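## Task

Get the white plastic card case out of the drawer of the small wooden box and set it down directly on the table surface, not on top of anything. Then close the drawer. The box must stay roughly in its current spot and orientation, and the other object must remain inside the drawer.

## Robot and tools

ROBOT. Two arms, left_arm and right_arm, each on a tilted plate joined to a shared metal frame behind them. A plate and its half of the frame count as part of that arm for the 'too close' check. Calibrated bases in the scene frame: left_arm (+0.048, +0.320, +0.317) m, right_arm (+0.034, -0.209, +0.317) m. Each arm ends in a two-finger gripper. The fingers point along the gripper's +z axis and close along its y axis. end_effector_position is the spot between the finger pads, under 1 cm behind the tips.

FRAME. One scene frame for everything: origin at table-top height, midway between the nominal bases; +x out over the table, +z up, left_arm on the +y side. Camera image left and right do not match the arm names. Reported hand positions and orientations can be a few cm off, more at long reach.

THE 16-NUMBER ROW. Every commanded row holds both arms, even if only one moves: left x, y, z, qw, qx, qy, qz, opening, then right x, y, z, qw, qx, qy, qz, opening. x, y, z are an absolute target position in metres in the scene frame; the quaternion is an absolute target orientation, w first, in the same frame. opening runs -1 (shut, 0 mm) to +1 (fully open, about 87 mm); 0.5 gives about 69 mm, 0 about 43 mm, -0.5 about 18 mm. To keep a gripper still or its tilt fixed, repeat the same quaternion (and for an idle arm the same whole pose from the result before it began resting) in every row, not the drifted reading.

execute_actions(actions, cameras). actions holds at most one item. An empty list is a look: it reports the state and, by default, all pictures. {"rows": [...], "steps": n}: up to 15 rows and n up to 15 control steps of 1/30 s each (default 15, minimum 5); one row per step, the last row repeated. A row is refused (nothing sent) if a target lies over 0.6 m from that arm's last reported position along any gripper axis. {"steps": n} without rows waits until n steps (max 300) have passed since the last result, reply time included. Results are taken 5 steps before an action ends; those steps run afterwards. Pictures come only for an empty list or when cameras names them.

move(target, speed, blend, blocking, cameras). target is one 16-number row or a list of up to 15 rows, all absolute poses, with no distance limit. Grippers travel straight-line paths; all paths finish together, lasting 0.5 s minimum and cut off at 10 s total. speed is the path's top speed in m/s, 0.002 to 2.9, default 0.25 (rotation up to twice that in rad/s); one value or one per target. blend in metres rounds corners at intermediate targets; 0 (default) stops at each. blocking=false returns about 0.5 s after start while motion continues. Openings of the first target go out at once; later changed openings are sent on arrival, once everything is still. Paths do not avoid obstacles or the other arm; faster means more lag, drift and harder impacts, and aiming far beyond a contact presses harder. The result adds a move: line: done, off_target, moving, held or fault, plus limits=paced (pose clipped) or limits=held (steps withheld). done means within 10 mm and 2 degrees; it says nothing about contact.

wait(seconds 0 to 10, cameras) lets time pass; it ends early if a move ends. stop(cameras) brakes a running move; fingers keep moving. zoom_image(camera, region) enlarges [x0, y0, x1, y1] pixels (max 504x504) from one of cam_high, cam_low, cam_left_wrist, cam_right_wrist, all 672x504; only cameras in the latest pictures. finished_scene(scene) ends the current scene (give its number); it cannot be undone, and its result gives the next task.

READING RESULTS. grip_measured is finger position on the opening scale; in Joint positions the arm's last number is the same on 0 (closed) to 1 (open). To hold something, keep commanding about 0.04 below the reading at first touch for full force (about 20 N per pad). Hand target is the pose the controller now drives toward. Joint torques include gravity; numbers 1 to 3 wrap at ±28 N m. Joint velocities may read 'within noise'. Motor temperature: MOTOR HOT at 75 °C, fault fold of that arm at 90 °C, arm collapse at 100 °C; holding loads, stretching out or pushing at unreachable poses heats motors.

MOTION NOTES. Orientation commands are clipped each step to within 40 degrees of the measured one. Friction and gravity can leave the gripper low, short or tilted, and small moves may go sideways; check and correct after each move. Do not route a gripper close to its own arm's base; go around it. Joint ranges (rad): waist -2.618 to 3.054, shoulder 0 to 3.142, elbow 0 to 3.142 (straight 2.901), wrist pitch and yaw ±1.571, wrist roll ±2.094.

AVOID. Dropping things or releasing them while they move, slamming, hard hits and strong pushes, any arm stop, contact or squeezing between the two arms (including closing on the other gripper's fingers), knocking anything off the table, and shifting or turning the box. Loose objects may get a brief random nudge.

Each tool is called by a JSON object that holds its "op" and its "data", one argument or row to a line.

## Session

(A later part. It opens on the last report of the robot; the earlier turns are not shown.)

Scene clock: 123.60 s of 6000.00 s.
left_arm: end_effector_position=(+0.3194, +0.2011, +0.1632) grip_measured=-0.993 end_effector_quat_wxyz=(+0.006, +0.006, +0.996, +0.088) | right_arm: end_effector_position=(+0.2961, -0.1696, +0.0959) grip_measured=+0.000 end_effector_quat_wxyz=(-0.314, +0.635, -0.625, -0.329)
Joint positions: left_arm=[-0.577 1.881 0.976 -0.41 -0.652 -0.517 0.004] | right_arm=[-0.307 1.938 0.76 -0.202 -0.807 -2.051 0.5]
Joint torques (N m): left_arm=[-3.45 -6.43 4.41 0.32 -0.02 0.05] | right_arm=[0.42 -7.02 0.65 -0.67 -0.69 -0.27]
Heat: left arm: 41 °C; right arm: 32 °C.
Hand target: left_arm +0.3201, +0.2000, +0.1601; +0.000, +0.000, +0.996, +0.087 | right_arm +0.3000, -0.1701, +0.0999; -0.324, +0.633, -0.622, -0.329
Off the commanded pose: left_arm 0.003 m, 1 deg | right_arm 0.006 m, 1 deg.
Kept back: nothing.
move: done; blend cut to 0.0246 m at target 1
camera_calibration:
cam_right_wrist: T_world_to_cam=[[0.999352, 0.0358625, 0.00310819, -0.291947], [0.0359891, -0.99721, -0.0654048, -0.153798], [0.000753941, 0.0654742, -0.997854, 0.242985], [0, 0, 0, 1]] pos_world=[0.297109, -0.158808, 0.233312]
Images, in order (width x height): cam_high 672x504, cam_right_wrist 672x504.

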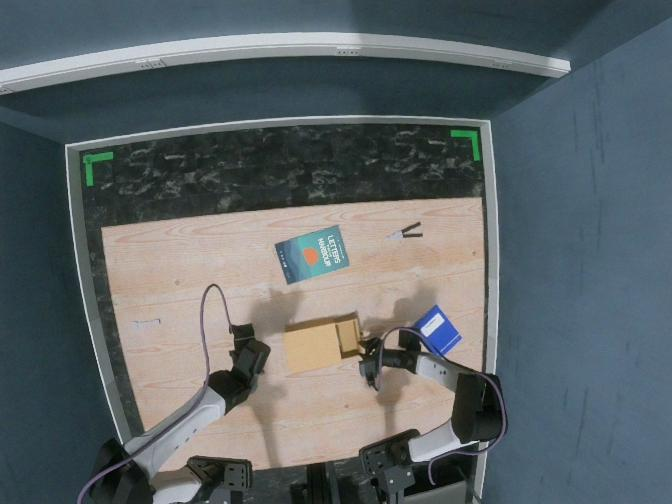

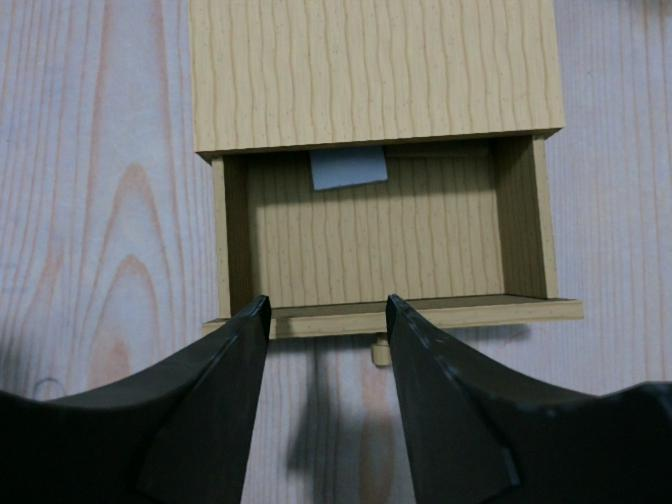

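{"op": "execute_actions", "data": {
  "actions": [],
  "cameras": ["cam_low"]
}}

{"op": "zoom_image", "data": {
  "camera": "cam_low",
  "region": [170, 170, 320, 282]
}}

Scene clock: 124.60 s of 6000.00 s.
left_arm: end_effector_position=(+0.3194, +0.2011, +0.1632) grip_measured=-0.993 end_effector_quat_wxyz=(+0.006, +0.006, +0.996, +0.088) | right_arm: end_effector_position=(+0.2962, -0.1695, +0.0960) grip_measured=+0.000 end_effector_quat_wxyz=(-0.314, +0.635, -0.624, -0.329)
Joint positions: left_arm=[-0.577 1.881 0.976 -0.41 -0.652 -0.517 0.004] | right_arm=[-0.307 1.938 0.76 -0.204 -0.808 -2.054 0.5]
Joint velocities: within noise
Joint torques (N m): left_arm=[-3.47 -6.43 4.37 0.33 -0.01 0.05] | right_arm=[0.31 -7.08 0.51 -0.7 -0.66 -0.25]
Motor temperatures (°C): left_arm=[27 41 33 26 24 26 23] | right_arm=[25 32 25 27 27 27 27]
Heat: left arm: 41 °C; right arm: 32 °C.
Hand target: left_arm +0.3201, +0.2000, +0.1601; +0.000, +0.000, +0.996, +0.087 | right_arm +0.3001, -0.1701, +0.0999; -0.324, +0.633, -0.622, -0.329
Off the commanded pose: left_arm 0.003 m, 1 deg | right_arm 0.006 m, 1 deg.
Steps of this call (1-30: nothing new was sent). Readings (end_effector_position of left_arm | right_arm):
1: (+0.3194, +0.2011, +0.1632) | (+0.2961, -0.1695, +0.0959)
2: (+0.3194, +0.2011, +0.1632) | (+0.2960, -0.1695, +0.0960)
4: (+0.3194, +0.2011, +0.1632) | (+0.2959, -0.1694, +0.0960)
8: (+0.3194, +0.2011, +0.1632) | (+0.2962, -0.1695, +0.0960)
30: the state above
Images, in order (width x height): cam_low 672x504.

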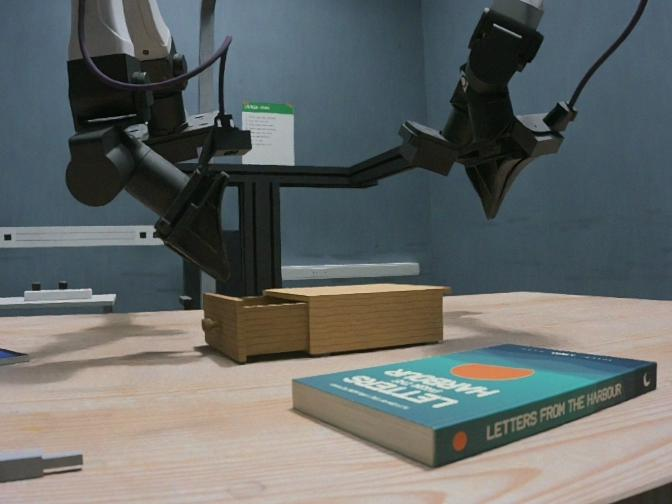

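Scaled by 3.360 from the camera's 672x504 image, which has a finer 960x720 frame.

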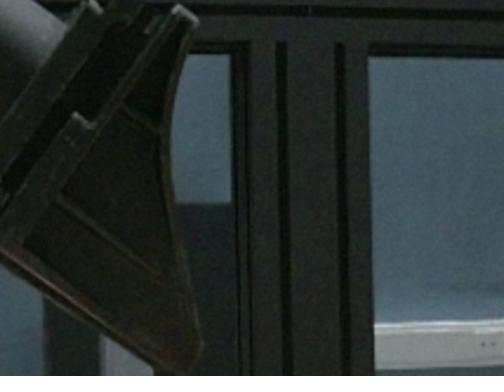

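{"op": "zoom_image", "data": {
  "camera": "cam_low",
  "region": [110, 140, 290, 275]
}}

Scaled by 2.800 from the camera's 672x504 image, which has a finer 960x720 frame.

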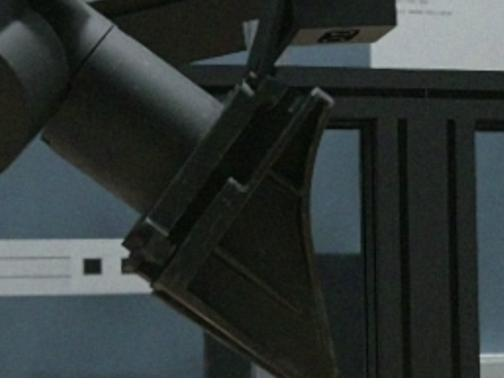

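{"op": "move", "data": {
  "target": [
    [0.32, 0.20, 0.16, 0, 0, 0.99619, 0.08716, -1, 0.3050, -0.1300, 0.075, 0.25891, -0.68942, 0.60994, 0.29264, 0.2],
    [0.32, 0.20, 0.16, 0, 0, 0.99619, 0.08716, -1, 0.3050, -0.1130, 0.046, 0.25891, -0.68942, 0.60994, 0.29264, 0.2]
  ],
  "speed": [0.25, 0.1],
  "cameras": ["cam_right_wrist"]
}}

{"op": "zoom_image", "data": {
  "camera": "cam_right_wrist",
  "region": [180, 200, 480, 425]
}}

Scene clock: 128.97 s of 6000.00 s.
left_arm: end_effector_position=(+0.3194, +0.2011, +0.1632) grip_measured=-0.993 end_effector_quat_wxyz=(+0.006, +0.006, +0.996, +0.088) | right_arm: end_effector_position=(+0.3057, -0.1170, +0.0489) grip_measured=+0.200 end_effector_quat_wxyz=(-0.259, +0.689, -0.611, -0.292)
Joint positions: left_arm=[-0.577 1.881 0.976 -0.41 -0.652 -0.517 0.004] | right_arm=[-0.063 2.107 0.793 0.117 -0.581 -1.827 0.6]
Joint torques (N m): left_arm=[-3.48 -6.42 4.34 0.34 -0.02 0.04] | right_arm=[3.47 -5.11 0.25 -0.06 -0.42 -0.04]
Heat: left arm: 41 °C; right arm: 32 °C.
Hand target: left_arm +0.3201, +0.2000, +0.1601; +0.000, +0.000, +0.996, +0.087 | right_arm +0.3049, -0.1131, +0.0461; -0.259, +0.689, -0.610, -0.293
Off the commanded pose: left_arm 0.003 m, 1 deg | right_arm 0.005 m, 0 deg.
Kept back: nothing.
move: done
camera_calibration:
cam_right_wrist: T_world_to_cam=[[0.990703, 0.135256, 0.0145893, -0.289451], [0.133762, -0.988038, 0.0767402, -0.140575], [0.0247944, -0.0740753, -0.996944, 0.169023], [0, 0, 0, 1]] pos_world=[0.301373, -0.0872232, 0.183517]
Images, in order (width x height): cam_right_wrist 672x504.

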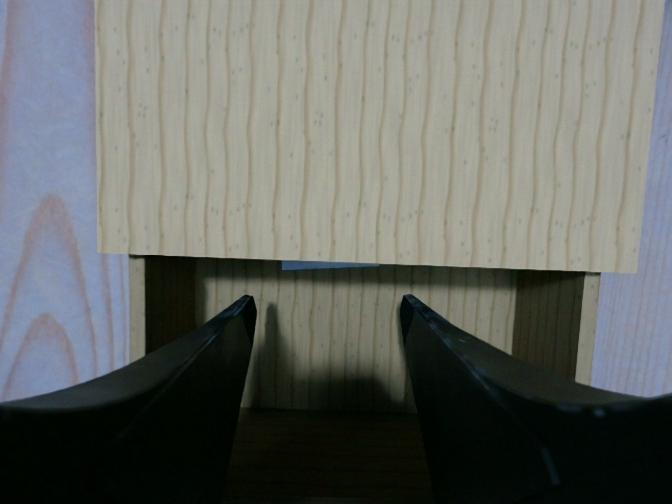

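Scaled by 1.680 from the camera's 672x504 image, which has a finer 960x720 frame.

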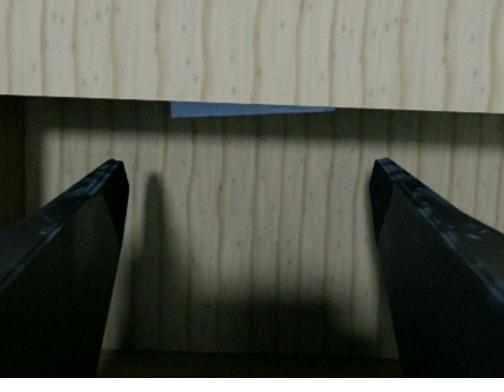

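{"op": "move", "data": {
  "target": [
    [0.32, 0.20, 0.16, 0, 0, 0.99619, 0.08716, -1, 0.3045, -0.1080, 0.026, 0.25891, -0.68942, 0.60994, 0.29264, 0.2],
    [0.32, 0.20, 0.16, 0, 0, 0.99619, 0.08716, -1, 0.3045, -0.1025, 0.012, 0.25891, -0.68942, 0.60994, 0.29264, 0.2]
  ],
  "speed": 0.08,
  "cameras": ["cam_right_wrist", "cam_low"]
}}

{"op": "zoom_image", "data": {
  "camera": "cam_right_wrist",
  "region": [180, 230, 480, 455]
}}

{"op": "zoom_image", "data": {
  "camera": "cam_low",
  "region": [190, 190, 340, 302]
}}

Scene clock: 130.37 s of 6000.00 s.
left_arm: end_effector_position=(+0.3194, +0.2011, +0.1632) grip_measured=-0.993 end_effector_quat_wxyz=(+0.006, +0.006, +0.996, +0.088) | right_arm: end_effector_position=(+0.3064, -0.1019, +0.0250) grip_measured=+0.200 end_effector_quat_wxyz=(-0.274, +0.683, -0.605, -0.305)
Joint positions: left_arm=[-0.577 1.881 0.976 -0.41 -0.652 -0.517 0.004] | right_arm=[-0.054 2.234 0.867 0.166 -0.619 -1.824 0.6]
Joint torques (N m): left_arm=[-3.49 -6.39 4.37 0.32 -0.02 0.05] | right_arm=[3.79 -3.48 0.54 0.17 -0.01 0.06]
Heat: left arm: 41 °C; right arm: 32 °C.
Hand target: left_arm +0.3201, +0.2000, +0.1601; +0.000, +0.000, +0.996, +0.087 | right_arm +0.3045, -0.1027, +0.0129; -0.259, +0.689, -0.610, -0.293
Off the commanded pose: left_arm 0.003 m, 1 deg | right_arm 0.013 m, 2 deg.
Kept back: nothing.
move: off_target (right_arm)
camera_calibration:
cam_right_wrist: T_world_to_cam=[[0.990884, 0.133379, 0.0189648, -0.292274], [0.132674, -0.990559, 0.034514, -0.122775], [0.0233892, -0.0316832, -0.999224, 0.151073], [0, 0, 0, 1]] pos_world=[0.302365, -0.0778466, 0.160736]
Images, in order (width x height): cam_low 672x504, cam_right_wrist 672x504.

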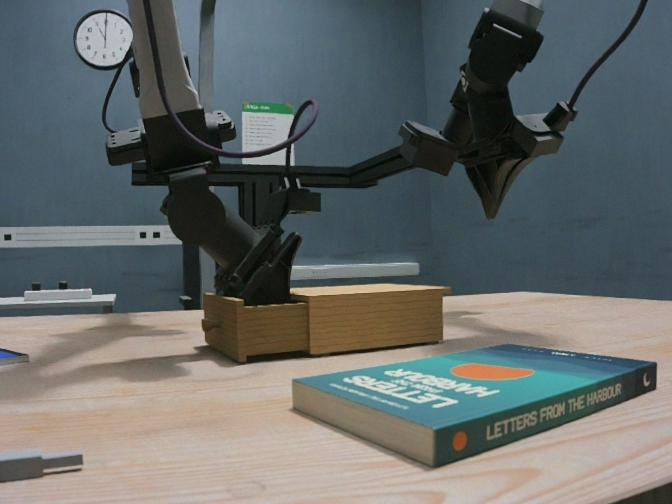

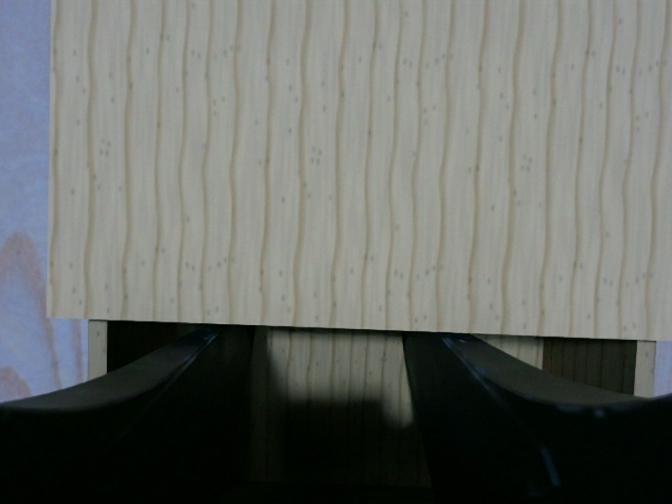

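Scaled by 1.680 from the camera's 672x504 image, which has a finer 960x720 frame.

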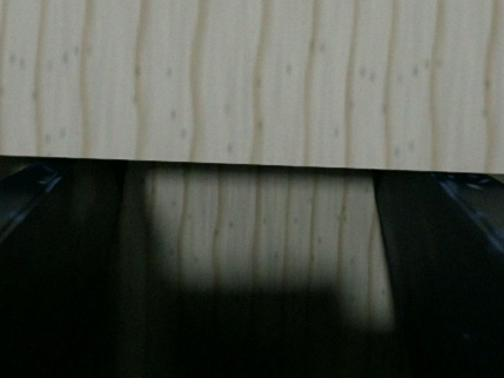

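Scaled by 3.360 from the camera's 672x504 image, which has a finer 960x720 frame.

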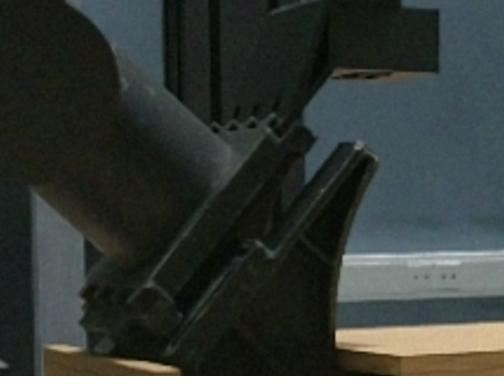

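{"op": "move", "data": {
  "target": [0.32, 0.20, 0.16, 0, 0, 0.99619, 0.08716, -1, 0.3045, -0.1025, 0.012, 0.25891, -0.68942, 0.60994, 0.29264, -0.15],
  "speed": 0.08,
  "cameras": ["cam_right_wrist"]
}}

{"op": "zoom_image", "data": {
  "camera": "cam_right_wrist",
  "region": [180, 280, 480, 504]
}}

Scene clock: 131.40 s of 6000.00 s.
left_arm: end_effector_position=(+0.3194, +0.2011, +0.1632) grip_measured=-0.993 end_effector_quat_wxyz=(+0.006, +0.006, +0.996, +0.088) | right_arm: end_effector_position=(+0.3071, -0.1002, +0.0255) grip_measured=-0.071 end_effector_quat_wxyz=(-0.276, +0.681, -0.605, -0.307)
Joint positions: left_arm=[-0.577 1.881 0.976 -0.41 -0.652 -0.517 0.004] | right_arm=[-0.051 2.235 0.868 0.169 -0.625 -1.818 0.464]
Joint torques (N m): left_arm=[-3.48 -6.38 4.38 0.33 -0.03 0.05] | right_arm=[3.36 -3.63 0.66 0.15 0.03 0]
Heat: left arm: 41 °C; right arm: 32 °C.
Hand target: left_arm +0.3201, +0.2000, +0.1601; +0.000, +0.000, +0.996, +0.087 | right_arm +0.3044, -0.1028, +0.0130; -0.259, +0.689, -0.610, -0.293
Off the commanded pose: left_arm 0.003 m, 1 deg | right_arm 0.014 m, 3 deg.
Kept back: nothing.
move: off_target (right_arm)
camera_calibration:
cam_right_wrist: T_world_to_cam=[[0.991327, 0.129951, 0.0196041, -0.293685], [0.129379, -0.991198, 0.0280712, -0.120091], [0.0230794, -0.0252914, -0.999414, 0.152385], [0, 0, 0, 1]] pos_world=[0.303158, -0.0770158, 0.161425]
Images, in order (width x height): cam_right_wrist 672x504.

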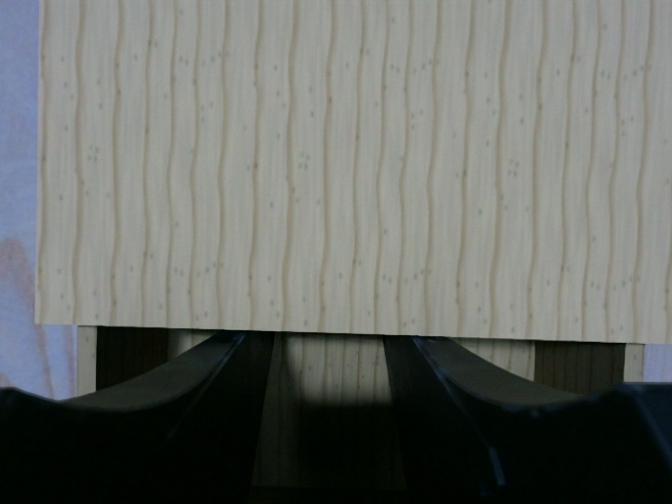

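Scaled by 1.680 from the camera's 672x504 image, which has a finer 960x720 frame.

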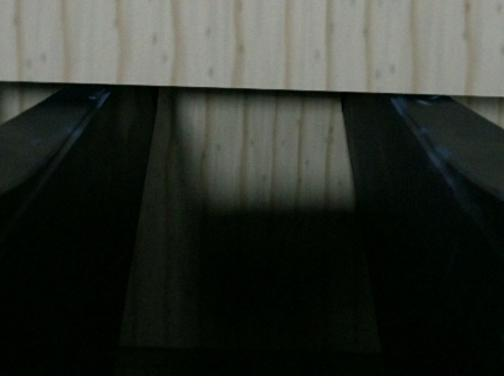

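{"op": "move", "data": {
  "target": [
    [0.32, 0.20, 0.16, 0, 0, 0.99619, 0.08716, -1, 0.3050, -0.1400, 0.054, 0.25891, -0.68942, 0.60994, 0.29264, -0.15],
    [0.32, 0.20, 0.16, 0, 0, 0.99619, 0.08716, -1, 0.3050, -0.1620, 0.080, 0.25891, -0.68942, 0.60994, 0.29264, -0.15]
  ],
  "speed": 0.09,
  "cameras": ["cam_right_wrist", "cam_low"]
}}

{"op": "zoom_image", "data": {
  "camera": "cam_low",
  "region": [170, 190, 320, 302]
}}

Scene clock: 133.90 s of 6000.00 s.
left_arm: end_effector_position=(+0.3194, +0.2011, +0.1632) grip_measured=-0.993 end_effector_quat_wxyz=(+0.006, +0.006, +0.996, +0.088) | right_arm: end_effector_position=(+0.2973, -0.1585, +0.0722) grip_measured=-0.071 end_effector_quat_wxyz=(-0.249, +0.688, -0.612, -0.300)
Joint positions: left_arm=[-0.577 1.881 0.976 -0.41 -0.652 -0.517 0.004] | right_arm=[-0.186 1.982 0.772 -0.092 -0.611 -1.968 0.464]
Joint torques (N m): left_arm=[-3.49 -6.43 4.36 0.34 -0.01 0.04] | right_arm=[0.99 -9.16 -0.14 -0.53 -0.55 -0.24]
Heat: left arm: 41 °C; right arm: 32 °C.
Hand target: left_arm +0.3201, +0.2000, +0.1601; +0.000, +0.000, +0.996, +0.087 | right_arm +0.3049, -0.1618, +0.0797; -0.259, +0.690, -0.610, -0.292
Off the commanded pose: left_arm 0.003 m, 1 deg | right_arm 0.012 m, 1 deg.
Kept back: nothing.
move: off_target (right_arm)
camera_calibration:
cam_right_wrist: T_world_to_cam=[[0.98989, 0.141386, -0.011333, -0.27284], [0.141839, -0.986825, 0.0778378, -0.184472], [-0.000178496, -0.0786583, -0.996902, 0.195997], [0, 0, 0, 1]] pos_world=[0.296282, -0.128049, 0.206656]
Images, in order (width x height): cam_low 672x504, cam_right_wrist 672x504.

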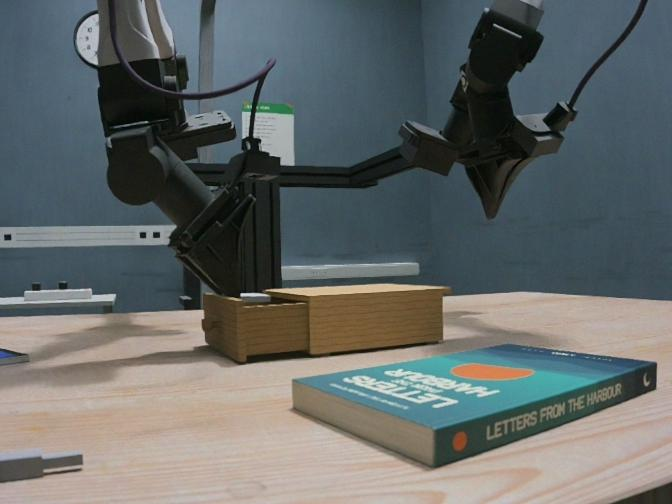

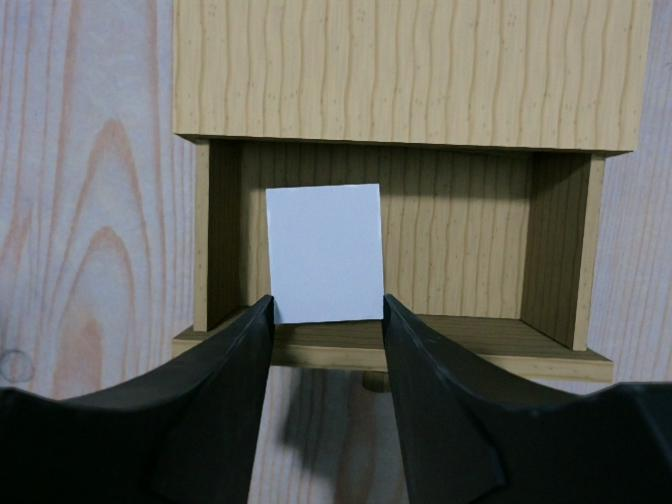

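Scaled by 3.360 from the camera's 672x504 image, which has a finer 960x720 frame.

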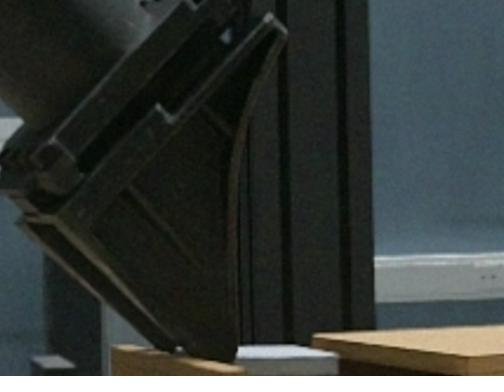

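{"op": "move", "data": {
  "target": [
    [0.32, 0.20, 0.16, 0, 0, 0.99619, 0.08716, -1, 0.3100, -0.1800, 0.120, 0.25891, -0.68942, 0.60994, 0.29264, -0.15],
    [0.32, 0.20, 0.16, 0, 0, 0.99619, 0.08716, -1, 0.4050, -0.2900, 0.115, 0.29931, -0.59169, 0.70514, 0.25116, -0.15],
    [0.32, 0.20, 0.16, 0, 0, 0.99619, 0.08716, -1, 0.4150, -0.2950, 0.040, 0.29931, -0.59169, 0.70514, 0.25116, -0.15]
  ],
  "speed": [0.25, 0.3, 0.2],
  "blend": [0.03, 0.03, 0],
  "cameras": ["cam_right_wrist", "cam_low"]
}}

Scene clock: 136.37 s of 6000.00 s.
left_arm: end_effector_position=(+0.3194, +0.2011, +0.1632) grip_measured=-0.993 end_effector_quat_wxyz=(+0.006, +0.006, +0.996, +0.088) | right_arm: end_effector_position=(+0.4116, -0.2970, +0.0420) grip_measured=-0.071 end_effector_quat_wxyz=(-0.290, +0.597, -0.706, -0.249)
Joint positions: left_arm=[-0.577 1.881 0.976 -0.41 -0.652 -0.517 0.004] | right_arm=[-0.485 2.173 1.367 -0.464 -0.772 -1.979 0.464]
Joint torques (N m): left_arm=[-3.51 -6.43 4.37 0.32 -0.02 0.04] | right_arm=[0.08 -8.03 3.82 -0.33 -0.63 -0.12]
Heat: left arm: 41 °C; right arm: 32 °C.
Hand target: left_arm +0.3201, +0.2000, +0.1601; +0.000, +0.000, +0.996, +0.087 | right_arm +0.4149, -0.2949, +0.0401; +0.299, -0.592, +0.705, +0.251
Off the commanded pose: left_arm 0.003 m, 1 deg | right_arm 0.004 m, 1 deg.
Kept back: nothing.
move: done; blend cut to 0.0223 m at target 1
camera_calibration:
cam_right_wrist: T_world_to_cam=[[0.988878, -0.14851, 0.00805877, -0.453245], [-0.148607, -0.984423, 0.0939541, -0.215409], [-0.00601992, -0.0941067, -0.995544, 0.152748], [0, 0, 0, 1]] pos_world=[0.417113, -0.26499, 0.175959]
Images, in order (width x height): cam_low 672x504, cam_right_wrist 672x504.

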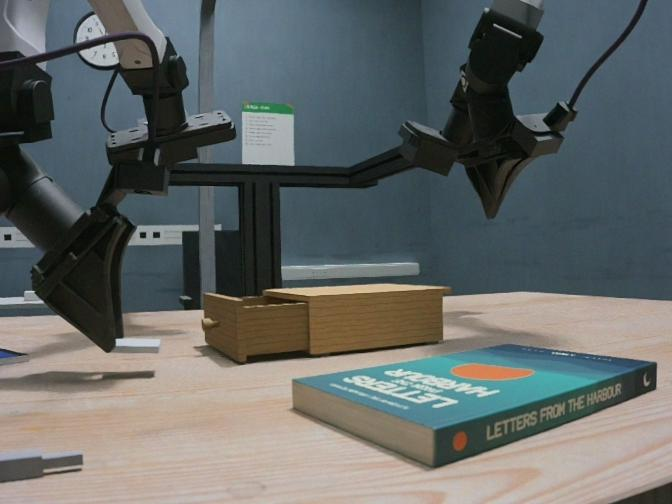

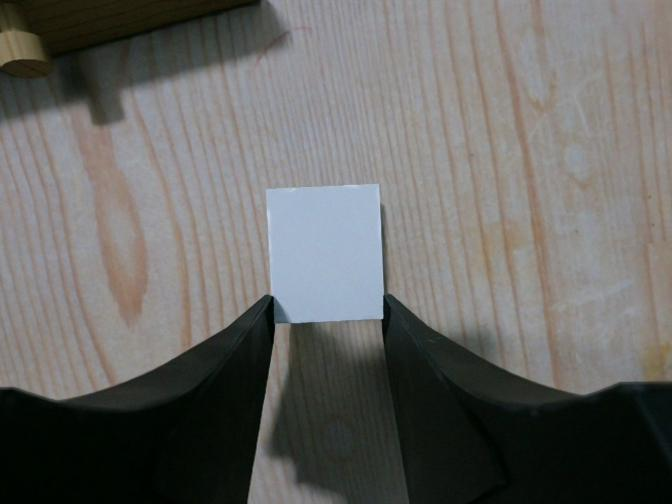

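{"op": "move", "data": {
  "target": [0.32, 0.20, 0.16, 0, 0, 0.99619, 0.08716, -1, 0.4150, -0.2950, 0.010, 0.29931, -0.59169, 0.70514, 0.25116, -0.15],
  "speed": 0.08,
  "cameras": ["cam_low"]
}}

{"op": "zoom_image", "data": {
  "camera": "cam_low",
  "region": [60, 290, 220, 410]
}}

Scene clock: 137.37 s of 6000.00 s.
left_arm: end_effector_position=(+0.3194, +0.2011, +0.1632) grip_measured=-0.993 end_effector_quat_wxyz=(+0.006, +0.006, +0.996, +0.088) | right_arm: end_effector_position=(+0.4133, -0.2964, +0.0175) grip_measured=-0.071 end_effector_quat_wxyz=(-0.295, +0.593, -0.705, -0.252)
Joint positions: left_arm=[-0.577 1.881 0.976 -0.41 -0.652 -0.517 0.004] | right_arm=[-0.485 2.266 1.432 -0.44 -0.785 -1.978 0.464]
Joint torques (N m): left_arm=[-3.48 -6.43 4.36 0.34 -0.02 0.05] | right_arm=[0.21 -6.98 3.9 -0.18 -0.51 -0.07]
Heat: left arm: 41 °C; right arm: 32 °C.
Hand target: left_arm +0.3201, +0.2000, +0.1601; +0.000, +0.000, +0.996, +0.087 | right_arm +0.4149, -0.2949, +0.0103; +0.299, -0.592, +0.705, +0.251
Off the commanded pose: left_arm 0.003 m, 1 deg | right_arm 0.008 m, 1 deg.
Kept back: nothing.
move: done
Images, in order (width x height): cam_low 672x504.

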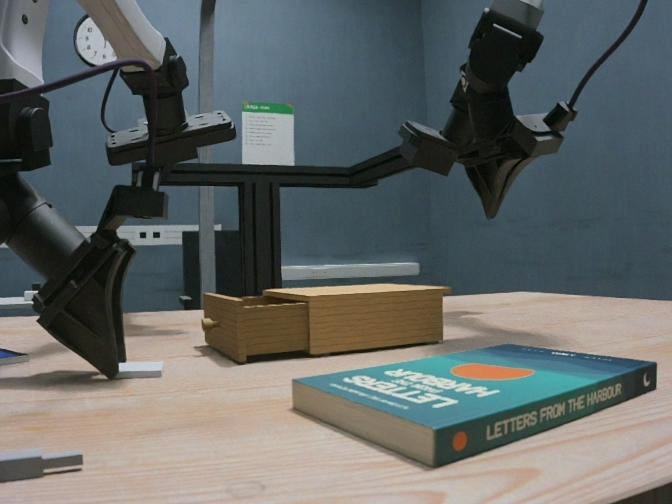

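Scaled by 3.150 from the camera's 672x504 image, which has a finer 960x720 frame.

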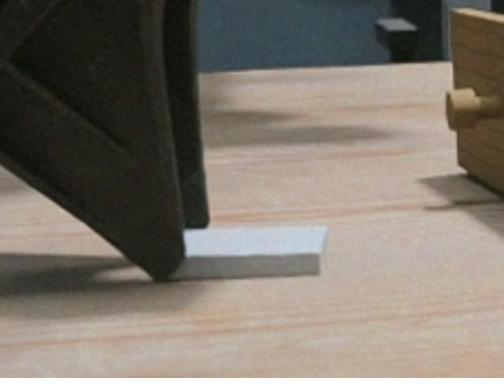

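{"op": "move", "data": {
  "target": [0.32, 0.20, 0.16, 0, 0, 0.99619, 0.08716, -1, 0.4150, -0.2955, 0.004, 0.29931, -0.59169, 0.70514, 0.25116, -0.15],
  "speed": 0.05,
  "cameras": ["cam_low"]
}}

{"op": "zoom_image", "data": {
  "camera": "cam_low",
  "region": [60, 290, 220, 410]
}}

Scene clock: 138.30 s of 6000.00 s.
left_arm: end_effector_position=(+0.3194, +0.2011, +0.1632) grip_measured=-0.993 end_effector_quat_wxyz=(+0.006, +0.006, +0.996, +0.088) | right_arm: end_effector_position=(+0.4170, -0.2946, +0.0169) grip_measured=-0.071 end_effector_quat_wxyz=(-0.305, +0.590, -0.703, -0.254)
Joint positions: left_arm=[-0.577 1.881 0.976 -0.41 -0.652 -0.517 0.004] | right_arm=[-0.485 2.277 1.447 -0.442 -0.807 -1.978 0.464]
Joint torques (N m): left_arm=[-3.49 -6.43 4.36 0.32 -0.03 0.04] | right_arm=[0.18 -6.26 3.85 -0.13 -0.29 -0.07]
Heat: left arm: 41 °C; right arm: 32 °C.
Hand target: left_arm +0.3201, +0.2000, +0.1601; +0.000, +0.000, +0.996, +0.087 | right_arm +0.4145, -0.2953, +0.0045; +0.299, -0.592, +0.705, +0.251
Off the commanded pose: left_arm 0.003 m, 1 deg | right_arm 0.013 m, 1 deg.
Kept back: nothing.
move: off_target (right_arm)
Images, in order (width x height): cam_low 672x504.

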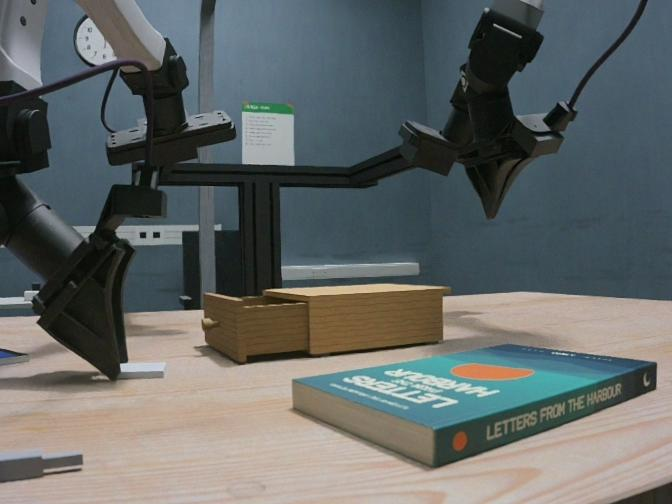

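Scaled by 3.150 from the camera's 672x504 image, which has a finer 960x720 frame.

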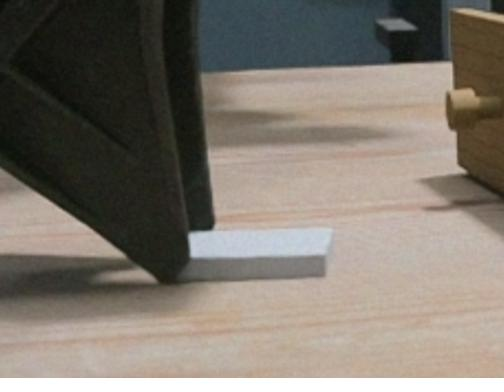

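{"op": "move", "data": {
  "target": [0.32, 0.20, 0.16, 0, 0, 0.99619, 0.08716, -1, 0.4155, -0.2950, 0.008, 0.29931, -0.59169, 0.70514, 0.25116, 0.15],
  "speed": 0.05,
  "cameras": ["cam_right_wrist"]
}}

Scene clock: 139.23 s of 6000.00 s.
left_arm: end_effector_position=(+0.3194, +0.2011, +0.1632) grip_measured=-0.993 end_effector_quat_wxyz=(+0.006, +0.006, +0.996, +0.088) | right_arm: end_effector_position=(+0.4169, -0.2942, +0.0171) grip_measured=+0.150 end_effector_quat_wxyz=(-0.306, +0.589, -0.703, -0.255)
Joint positions: left_arm=[-0.577 1.881 0.976 -0.41 -0.652 -0.517 0.004] | right_arm=[-0.485 2.277 1.447 -0.443 -0.809 -1.978 0.575]
Joint torques (N m): left_arm=[-3.49 -6.38 4.4 0.32 -0.02 0.04] | right_arm=[0.43 -7.19 3.21 -0.12 -0.27 -0.02]
Heat: left arm: 41 °C; right arm: 32 °C.
Hand target: left_arm +0.3201, +0.2000, +0.1601; +0.000, +0.000, +0.996, +0.087 | right_arm +0.4154, -0.2949, +0.0083; +0.299, -0.592, +0.705, +0.251
Off the commanded pose: left_arm 0.003 m, 1 deg | right_arm 0.009 m, 1 deg.
Kept back: nothing.
move: done
camera_calibration:
cam_right_wrist: T_world_to_cam=[[0.986989, -0.16004, 0.0155053, -0.460631], [-0.160684, -0.985241, 0.058999, -0.204214], [0.00583428, -0.0607228, -0.998138, 0.133141], [0, 0, 0, 1]] pos_world=[0.421047, -0.266835, 0.152083]
Images, in order (width x height): cam_right_wrist 672x504.

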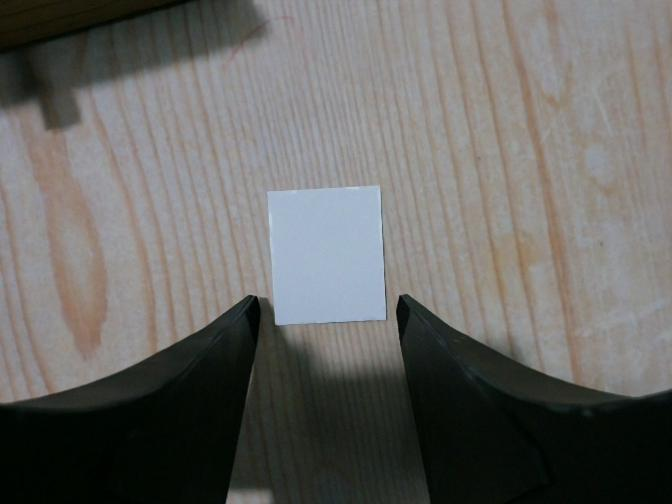

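{"op": "move", "data": {
  "target": [
    [0.32, 0.20, 0.16, 0, 0, 0.99619, 0.08716, -1, 0.4120, -0.3180, 0.045, 0.29931, -0.59169, 0.70514, 0.25116, 0.15],
    [0.335, 0.17, 0.13, 0, 0, 0.99619, 0.08716, -1, 0.3700, -0.2700, 0.115, 0.26023, -0.66696, 0.64408, 0.26947, 0.15],
    [0.345, 0.13, 0.075, 0, 0, 0.99619, 0.08716, -1, 0.3240, -0.2250, 0.080, 0.26023, -0.66696, 0.64408, 0.26947, 0.35]
  ],
  "speed": [0.15, 0.3, 0.3],
  "blend": [0.015, 0.03, 0],
  "cameras": ["cam_right_wrist", "cam_low"]
}}

Scene clock: 143.73 s of 6000.00 s.
left_arm: end_effector_position=(+0.3415, +0.1364, +0.0767) grip_measured=-0.993 end_effector_quat_wxyz=(-0.006, +0.007, +0.996, +0.094) | right_arm: end_effector_position=(+0.3263, -0.2279, +0.0838) grip_measured=+0.350 end_effector_quat_wxyz=(-0.261, +0.663, -0.649, -0.267)
Joint positions: left_arm=[-0.577 2.326 1.338 -0.36 -0.65 -0.533 0.004] | right_arm=[-0.379 1.915 0.882 -0.289 -0.669 -2.073 0.675]
Joint torques (N m): left_arm=[-6.28 -8.77 3.7 0.48 -0.07 0.03] | right_arm=[1.36 -5.7 1.03 -0.38 -0.36 -0.26]
Heat: left arm: 42 °C; right arm: 33 °C.
Hand target: left_arm +0.3450, +0.1301, +0.0752; +0.000, +0.000, +0.996, +0.087 | right_arm +0.3239, -0.2249, +0.0802; -0.260, +0.667, -0.644, -0.270
Off the commanded pose: left_arm 0.008 m, 1 deg | right_arm 0.005 m, 1 deg.
Kept back: nothing.
move: done
camera_calibration:
cam_right_wrist: T_world_to_cam=[[0.999172, 0.0386907, 0.0125829, -0.320077], [0.0370289, -0.992932, 0.112764, -0.228115], [0.0168569, -0.112204, -0.993542, 0.188657], [0, 0, 0, 1]] pos_world=[0.325079, -0.192951, 0.217189]
Images, in order (width x height): cam_low 672x504, cam_right_wrist 672x504.

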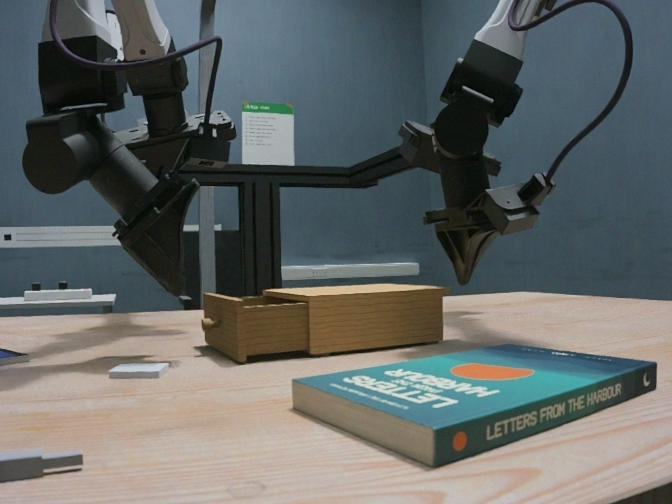

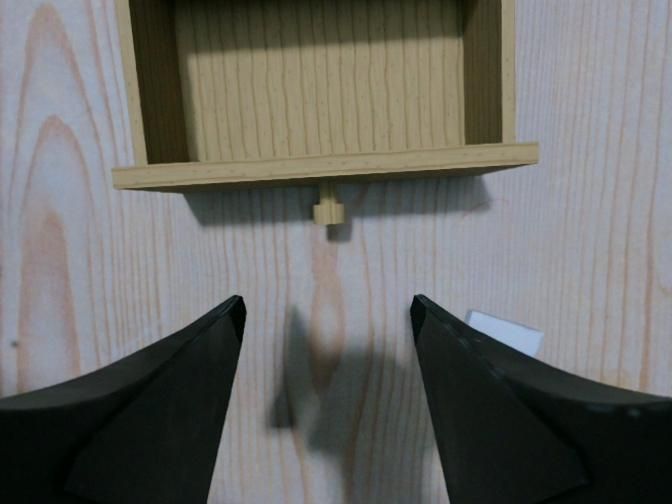

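{"op": "move", "data": {
  "target": [
    [0.345, 0.115, 0.056, 0, 0, 0.99619, 0.08716, -1, 0.3225, -0.2180, 0.036, 0.26023, -0.66696, 0.64408, 0.26947, 0.35],
    [0.345, 0.095, 0.054, 0, 0, 0.99619, 0.08716, -1, 0.3215, -0.1900, 0.034, 0.26023, -0.66696, 0.64408, 0.26947, 0.35]
  ],
  "speed": [0.2, 0.12],
  "cameras": ["cam_right_wrist", "cam_low"]
}}

Scene clock: 145.10 s of 6000.00 s.
left_arm: end_effector_position=(+0.3479, +0.1011, +0.0567) grip_measured=-0.993 end_effector_quat_wxyz=(+0.000, +0.000, +0.996, +0.089) | right_arm: end_effector_position=(+0.3285, -0.1935, +0.0386) grip_measured=+0.350 end_effector_quat_wxyz=(-0.265, +0.670, -0.641, -0.263)
Joint positions: left_arm=[-0.612 2.461 1.5 -0.393 -0.653 -0.58 0.003] | right_arm=[-0.282 2.096 0.901 -0.051 -0.643 -1.976 0.675]
Joint torques (N m): left_arm=[-7.39 -8.4 4.18 0.31 -0.11 0.03] | right_arm=[1.78 -5.38 -0.29 -0.27 -0.4 -0.01]
Heat: left arm: 42 °C; right arm: 33 °C.
Hand target: left_arm +0.3450, +0.0951, +0.0541; +0.000, +0.000, +0.996, +0.087 | right_arm +0.3214, -0.1901, +0.0343; -0.260, +0.667, -0.644, -0.270
Off the commanded pose: left_arm 0.007 m, 0 deg | right_arm 0.009 m, 1 deg.
Kept back: nothing.
move: done
camera_calibration:
cam_right_wrist: T_world_to_cam=[[0.998116, 0.0528089, 0.0312268, -0.320568], [0.0489398, -0.992294, 0.113827, -0.192787], [0.0369972, -0.112084, -0.99301, 0.140997], [0, 0, 0, 1]] pos_world=[0.324183, -0.15857, 0.171966]
Images, in order (width x height): cam_low 672x504, cam_right_wrist 672x504.

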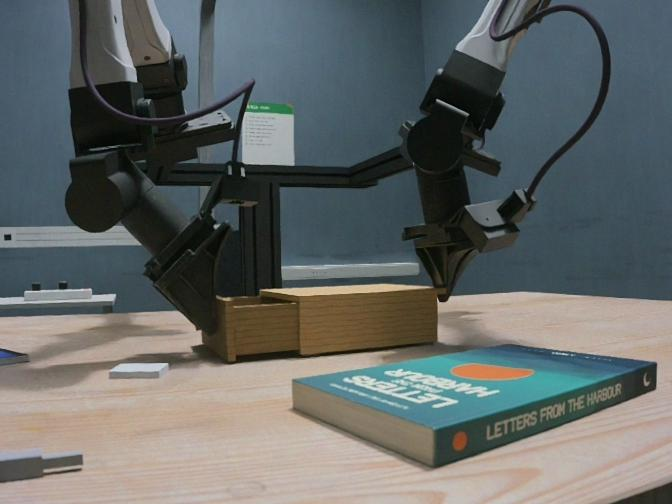

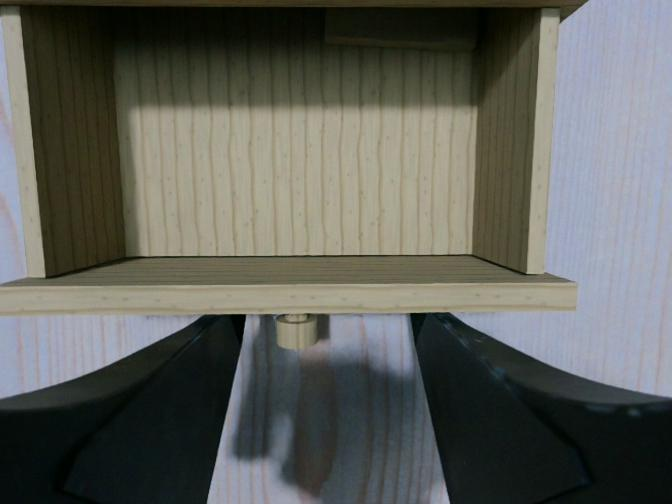

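{"op": "zoom_image", "data": {
  "camera": "cam_low",
  "region": [190, 240, 470, 380]
}}

Scaled by 1.800 from the camera's 672x504 image, which has a finer 960x720 frame.

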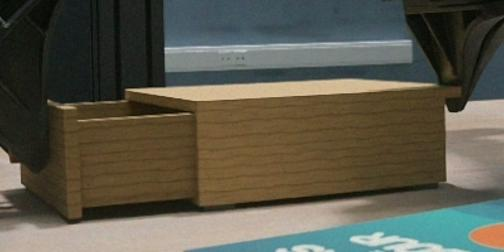

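{"op": "move", "data": {
  "target": [0.345, 0.098, 0.054, 0, 0, 0.99619, 0.08716, -1, 0.3230, -0.1450, 0.036, 0.26023, -0.66696, 0.64408, 0.26947, 0.35],
  "speed": 0.1,
  "cameras": ["cam_right_wrist", "cam_low"]
}}

{"op": "zoom_image", "data": {
  "camera": "cam_low",
  "region": [190, 240, 470, 380]
}}

Scene clock: 147.43 s of 6000.00 s.
left_arm: end_effector_position=(+0.3471, +0.1073, +0.0577) grip_measured=-0.993 end_effector_quat_wxyz=(+0.001, +0.005, +0.995, +0.103) | right_arm: end_effector_position=(+0.3281, -0.1661, +0.0347) grip_measured=+0.350 end_effector_quat_wxyz=(-0.243, +0.675, -0.652, -0.247)
Joint positions: left_arm=[-0.612 2.462 1.5 -0.412 -0.678 -0.58 0.003] | right_arm=[-0.17 2.103 0.848 0.096 -0.546 -1.83 0.675]
Joint torques (N m): left_arm=[-6.89 -8.99 3.08 0.59 0.11 0.08] | right_arm=[4.88 -5.16 -0.57 -0.01 -0.85 0.03]
Heat: left arm: 42 °C; right arm: 32 °C.
Hand target: left_arm +0.3450, +0.0981, +0.0543; +0.000, +0.000, +0.996, +0.087 | right_arm +0.3225, -0.1458, +0.0367; -0.259, +0.667, -0.644, -0.270
Off the commanded pose: left_arm 0.010 m, 2 deg | right_arm 0.022 m, 4 deg.
Kept back: nothing.
move: off_target (right_arm)
camera_calibration:
cam_right_wrist: T_world_to_cam=[[0.998632, 0.0489399, 0.0184193, -0.321902], [0.0450879, -0.984286, 0.170726, -0.16443], [0.0264852, -0.169662, -0.985146, 0.133791], [0, 0, 0, 1]] pos_world=[0.325332, -0.123393, 0.165805]
Images, in order (width x height): cam_low 672x504, cam_right_wrist 672x504.

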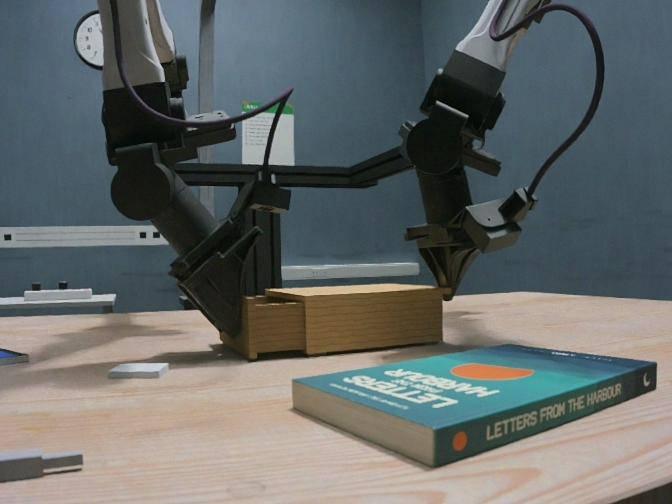

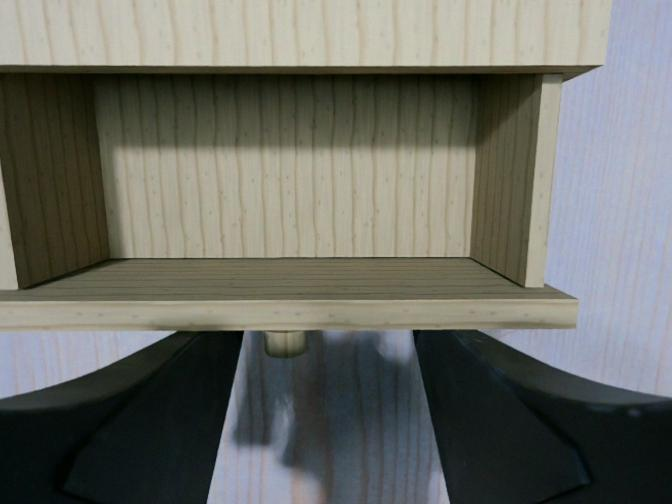

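Scaled by 1.800 from the camera's 672x504 image, which has a finer 960x720 frame.

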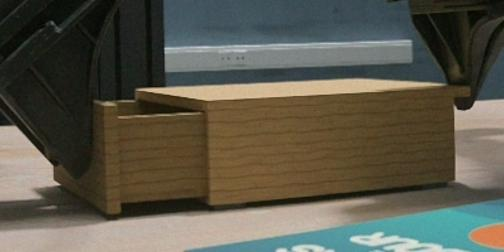

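{"op": "move", "data": {
  "target": [0.345, 0.095, 0.054, 0, 0, 0.99619, 0.08716, -1, 0.3215, -0.1050, 0.038, 0.26023, -0.66696, 0.64408, 0.26947, 0.35],
  "speed": 0.1,
  "cameras": ["cam_right_wrist", "cam_low"]
}}

{"op": "zoom_image", "data": {
  "camera": "cam_low",
  "region": [190, 240, 470, 380]
}}

Scene clock: 148.47 s of 6000.00 s.
left_arm: end_effector_position=(+0.3458, +0.1126, +0.0589) grip_measured=-0.993 end_effector_quat_wxyz=(+0.000, +0.011, +0.993, +0.115) | right_arm: end_effector_position=(+0.3263, -0.1315, +0.0340) grip_measured=+0.350 end_effector_quat_wxyz=(-0.235, +0.673, -0.658, -0.241)
Joint positions: left_arm=[-0.612 2.462 1.5 -0.43 -0.698 -0.58 0.003] | right_arm=[-0.054 2.126 0.815 0.217 -0.477 -1.695 0.675]
Joint torques (N m): left_arm=[-7.38 -8.55 4 0.64 0.29 0.02] | right_arm=[6.32 -4.94 -0.55 0.17 -0.99 0.05]
Heat: left arm: 42 °C; right arm: 32 °C.
Hand target: left_arm +0.3450, +0.0954, +0.0548; +0.000, +0.000, +0.996, +0.087 | right_arm +0.3208, -0.1062, +0.0389; -0.259, +0.667, -0.644, -0.270
Off the commanded pose: left_arm 0.018 m, 3 deg | right_arm 0.027 m, 5 deg.
Kept back: nothing.
move: off_target (left_arm, right_arm)
camera_calibration:
cam_right_wrist: T_world_to_cam=[[0.999131, 0.0400442, 0.01157, -0.322952], [0.0371214, -0.981089, 0.189962, -0.127886], [0.0189581, -0.189368, -0.981723, 0.138765], [0, 0, 0, 1]] pos_world=[0.324788, -0.0862578, 0.164259]
Images, in order (width x height): cam_low 672x504, cam_right_wrist 672x504.

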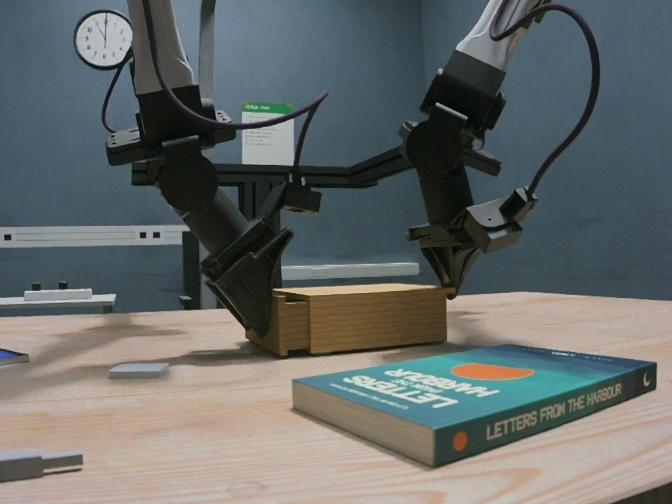

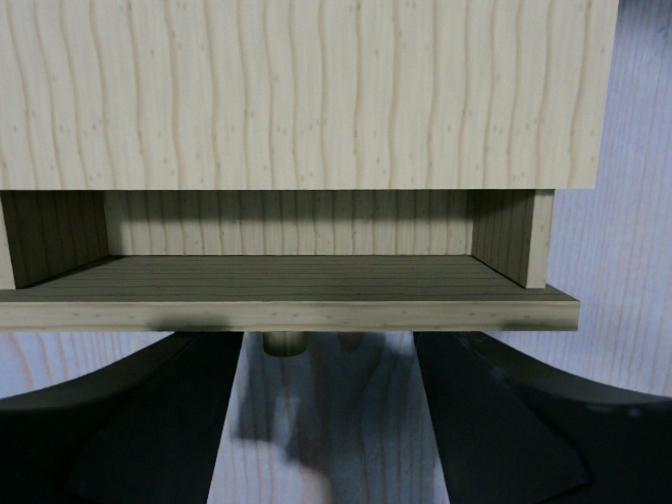

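Scaled by 1.800 from the camera's 672x504 image, which has a finer 960x720 frame.

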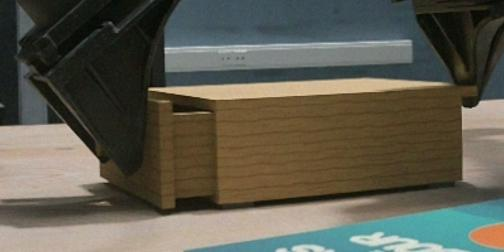

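{"op": "move", "data": {
  "target": [0.345, 0.083, 0.054, 0, 0, 0.99619, 0.08716, -1, 0.3195, -0.0780, 0.040, 0.26023, -0.66696, 0.64408, 0.26947, 0.35],
  "speed": 0.1,
  "cameras": ["cam_right_wrist", "cam_low"]
}}

{"op": "zoom_image", "data": {
  "camera": "cam_low",
  "region": [190, 240, 470, 380]
}}

Scene clock: 149.53 s of 6000.00 s.
left_arm: end_effector_position=(+0.3463, +0.1147, +0.0603) grip_measured=-0.993 end_effector_quat_wxyz=(-0.007, +0.017, +0.991, +0.129) | right_arm: end_effector_position=(+0.3249, -0.1094, +0.0341) grip_measured=+0.350 end_effector_quat_wxyz=(-0.230, +0.671, -0.664, -0.235)
Joint positions: left_arm=[-0.614 2.479 1.54 -0.487 -0.715 -0.591 0.003] | right_arm=[0.024 2.145 0.802 0.289 -0.423 -1.605 0.675]
Joint torques (N m): left_arm=[-9.14 -7.88 4.71 0.82 0.4 -0.16] | right_arm=[7.19 -4.92 -0.38 0.28 -1.17 -0.03]
Heat: left arm: 43 °C; right arm: 32 °C.
Hand target: left_arm +0.3447, +0.0842, +0.0563; -0.001, +0.001, +0.996, +0.087 | right_arm +0.3186, -0.0797, +0.0411; -0.259, +0.667, -0.644, -0.270
Off the commanded pose: left_arm 0.032 m, 5 deg | right_arm 0.032 m, 6 deg.
Kept back: nothing.
move: off_target (left_arm, right_arm)
camera_calibration:
cam_right_wrist: T_world_to_cam=[[0.99956, 0.0287063, 0.00745181, -0.323645], [0.026548, -0.978052, 0.206663, -0.10295], [0.0132208, -0.206374, -0.978384, 0.142906], [0, 0, 0, 1]] pos_world=[0.324347, -0.061908, 0.163505]
Images, in order (width x height): cam_low 672x504, cam_right_wrist 672x504.

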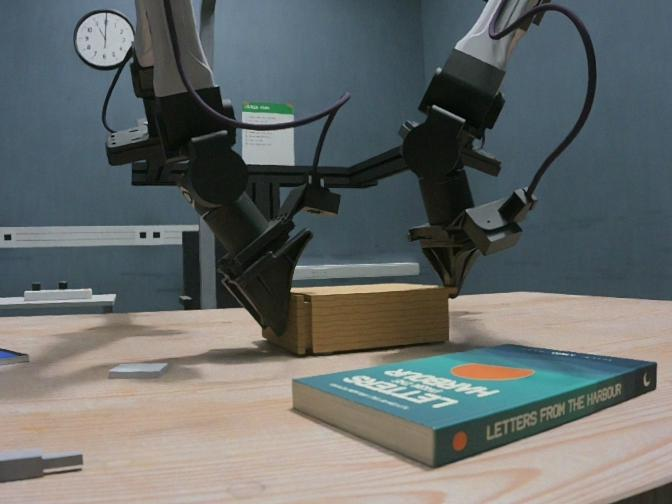

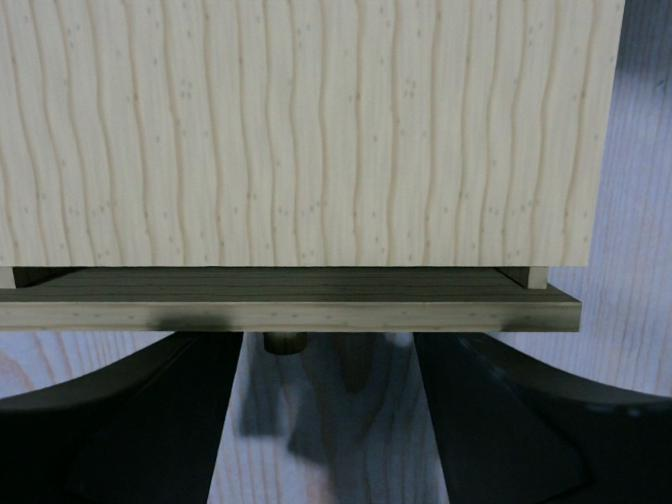

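Scaled by 1.800 from the camera's 672x504 image, which has a finer 960x720 frame.

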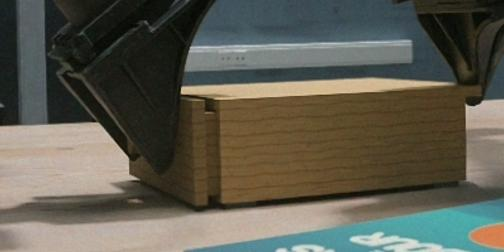

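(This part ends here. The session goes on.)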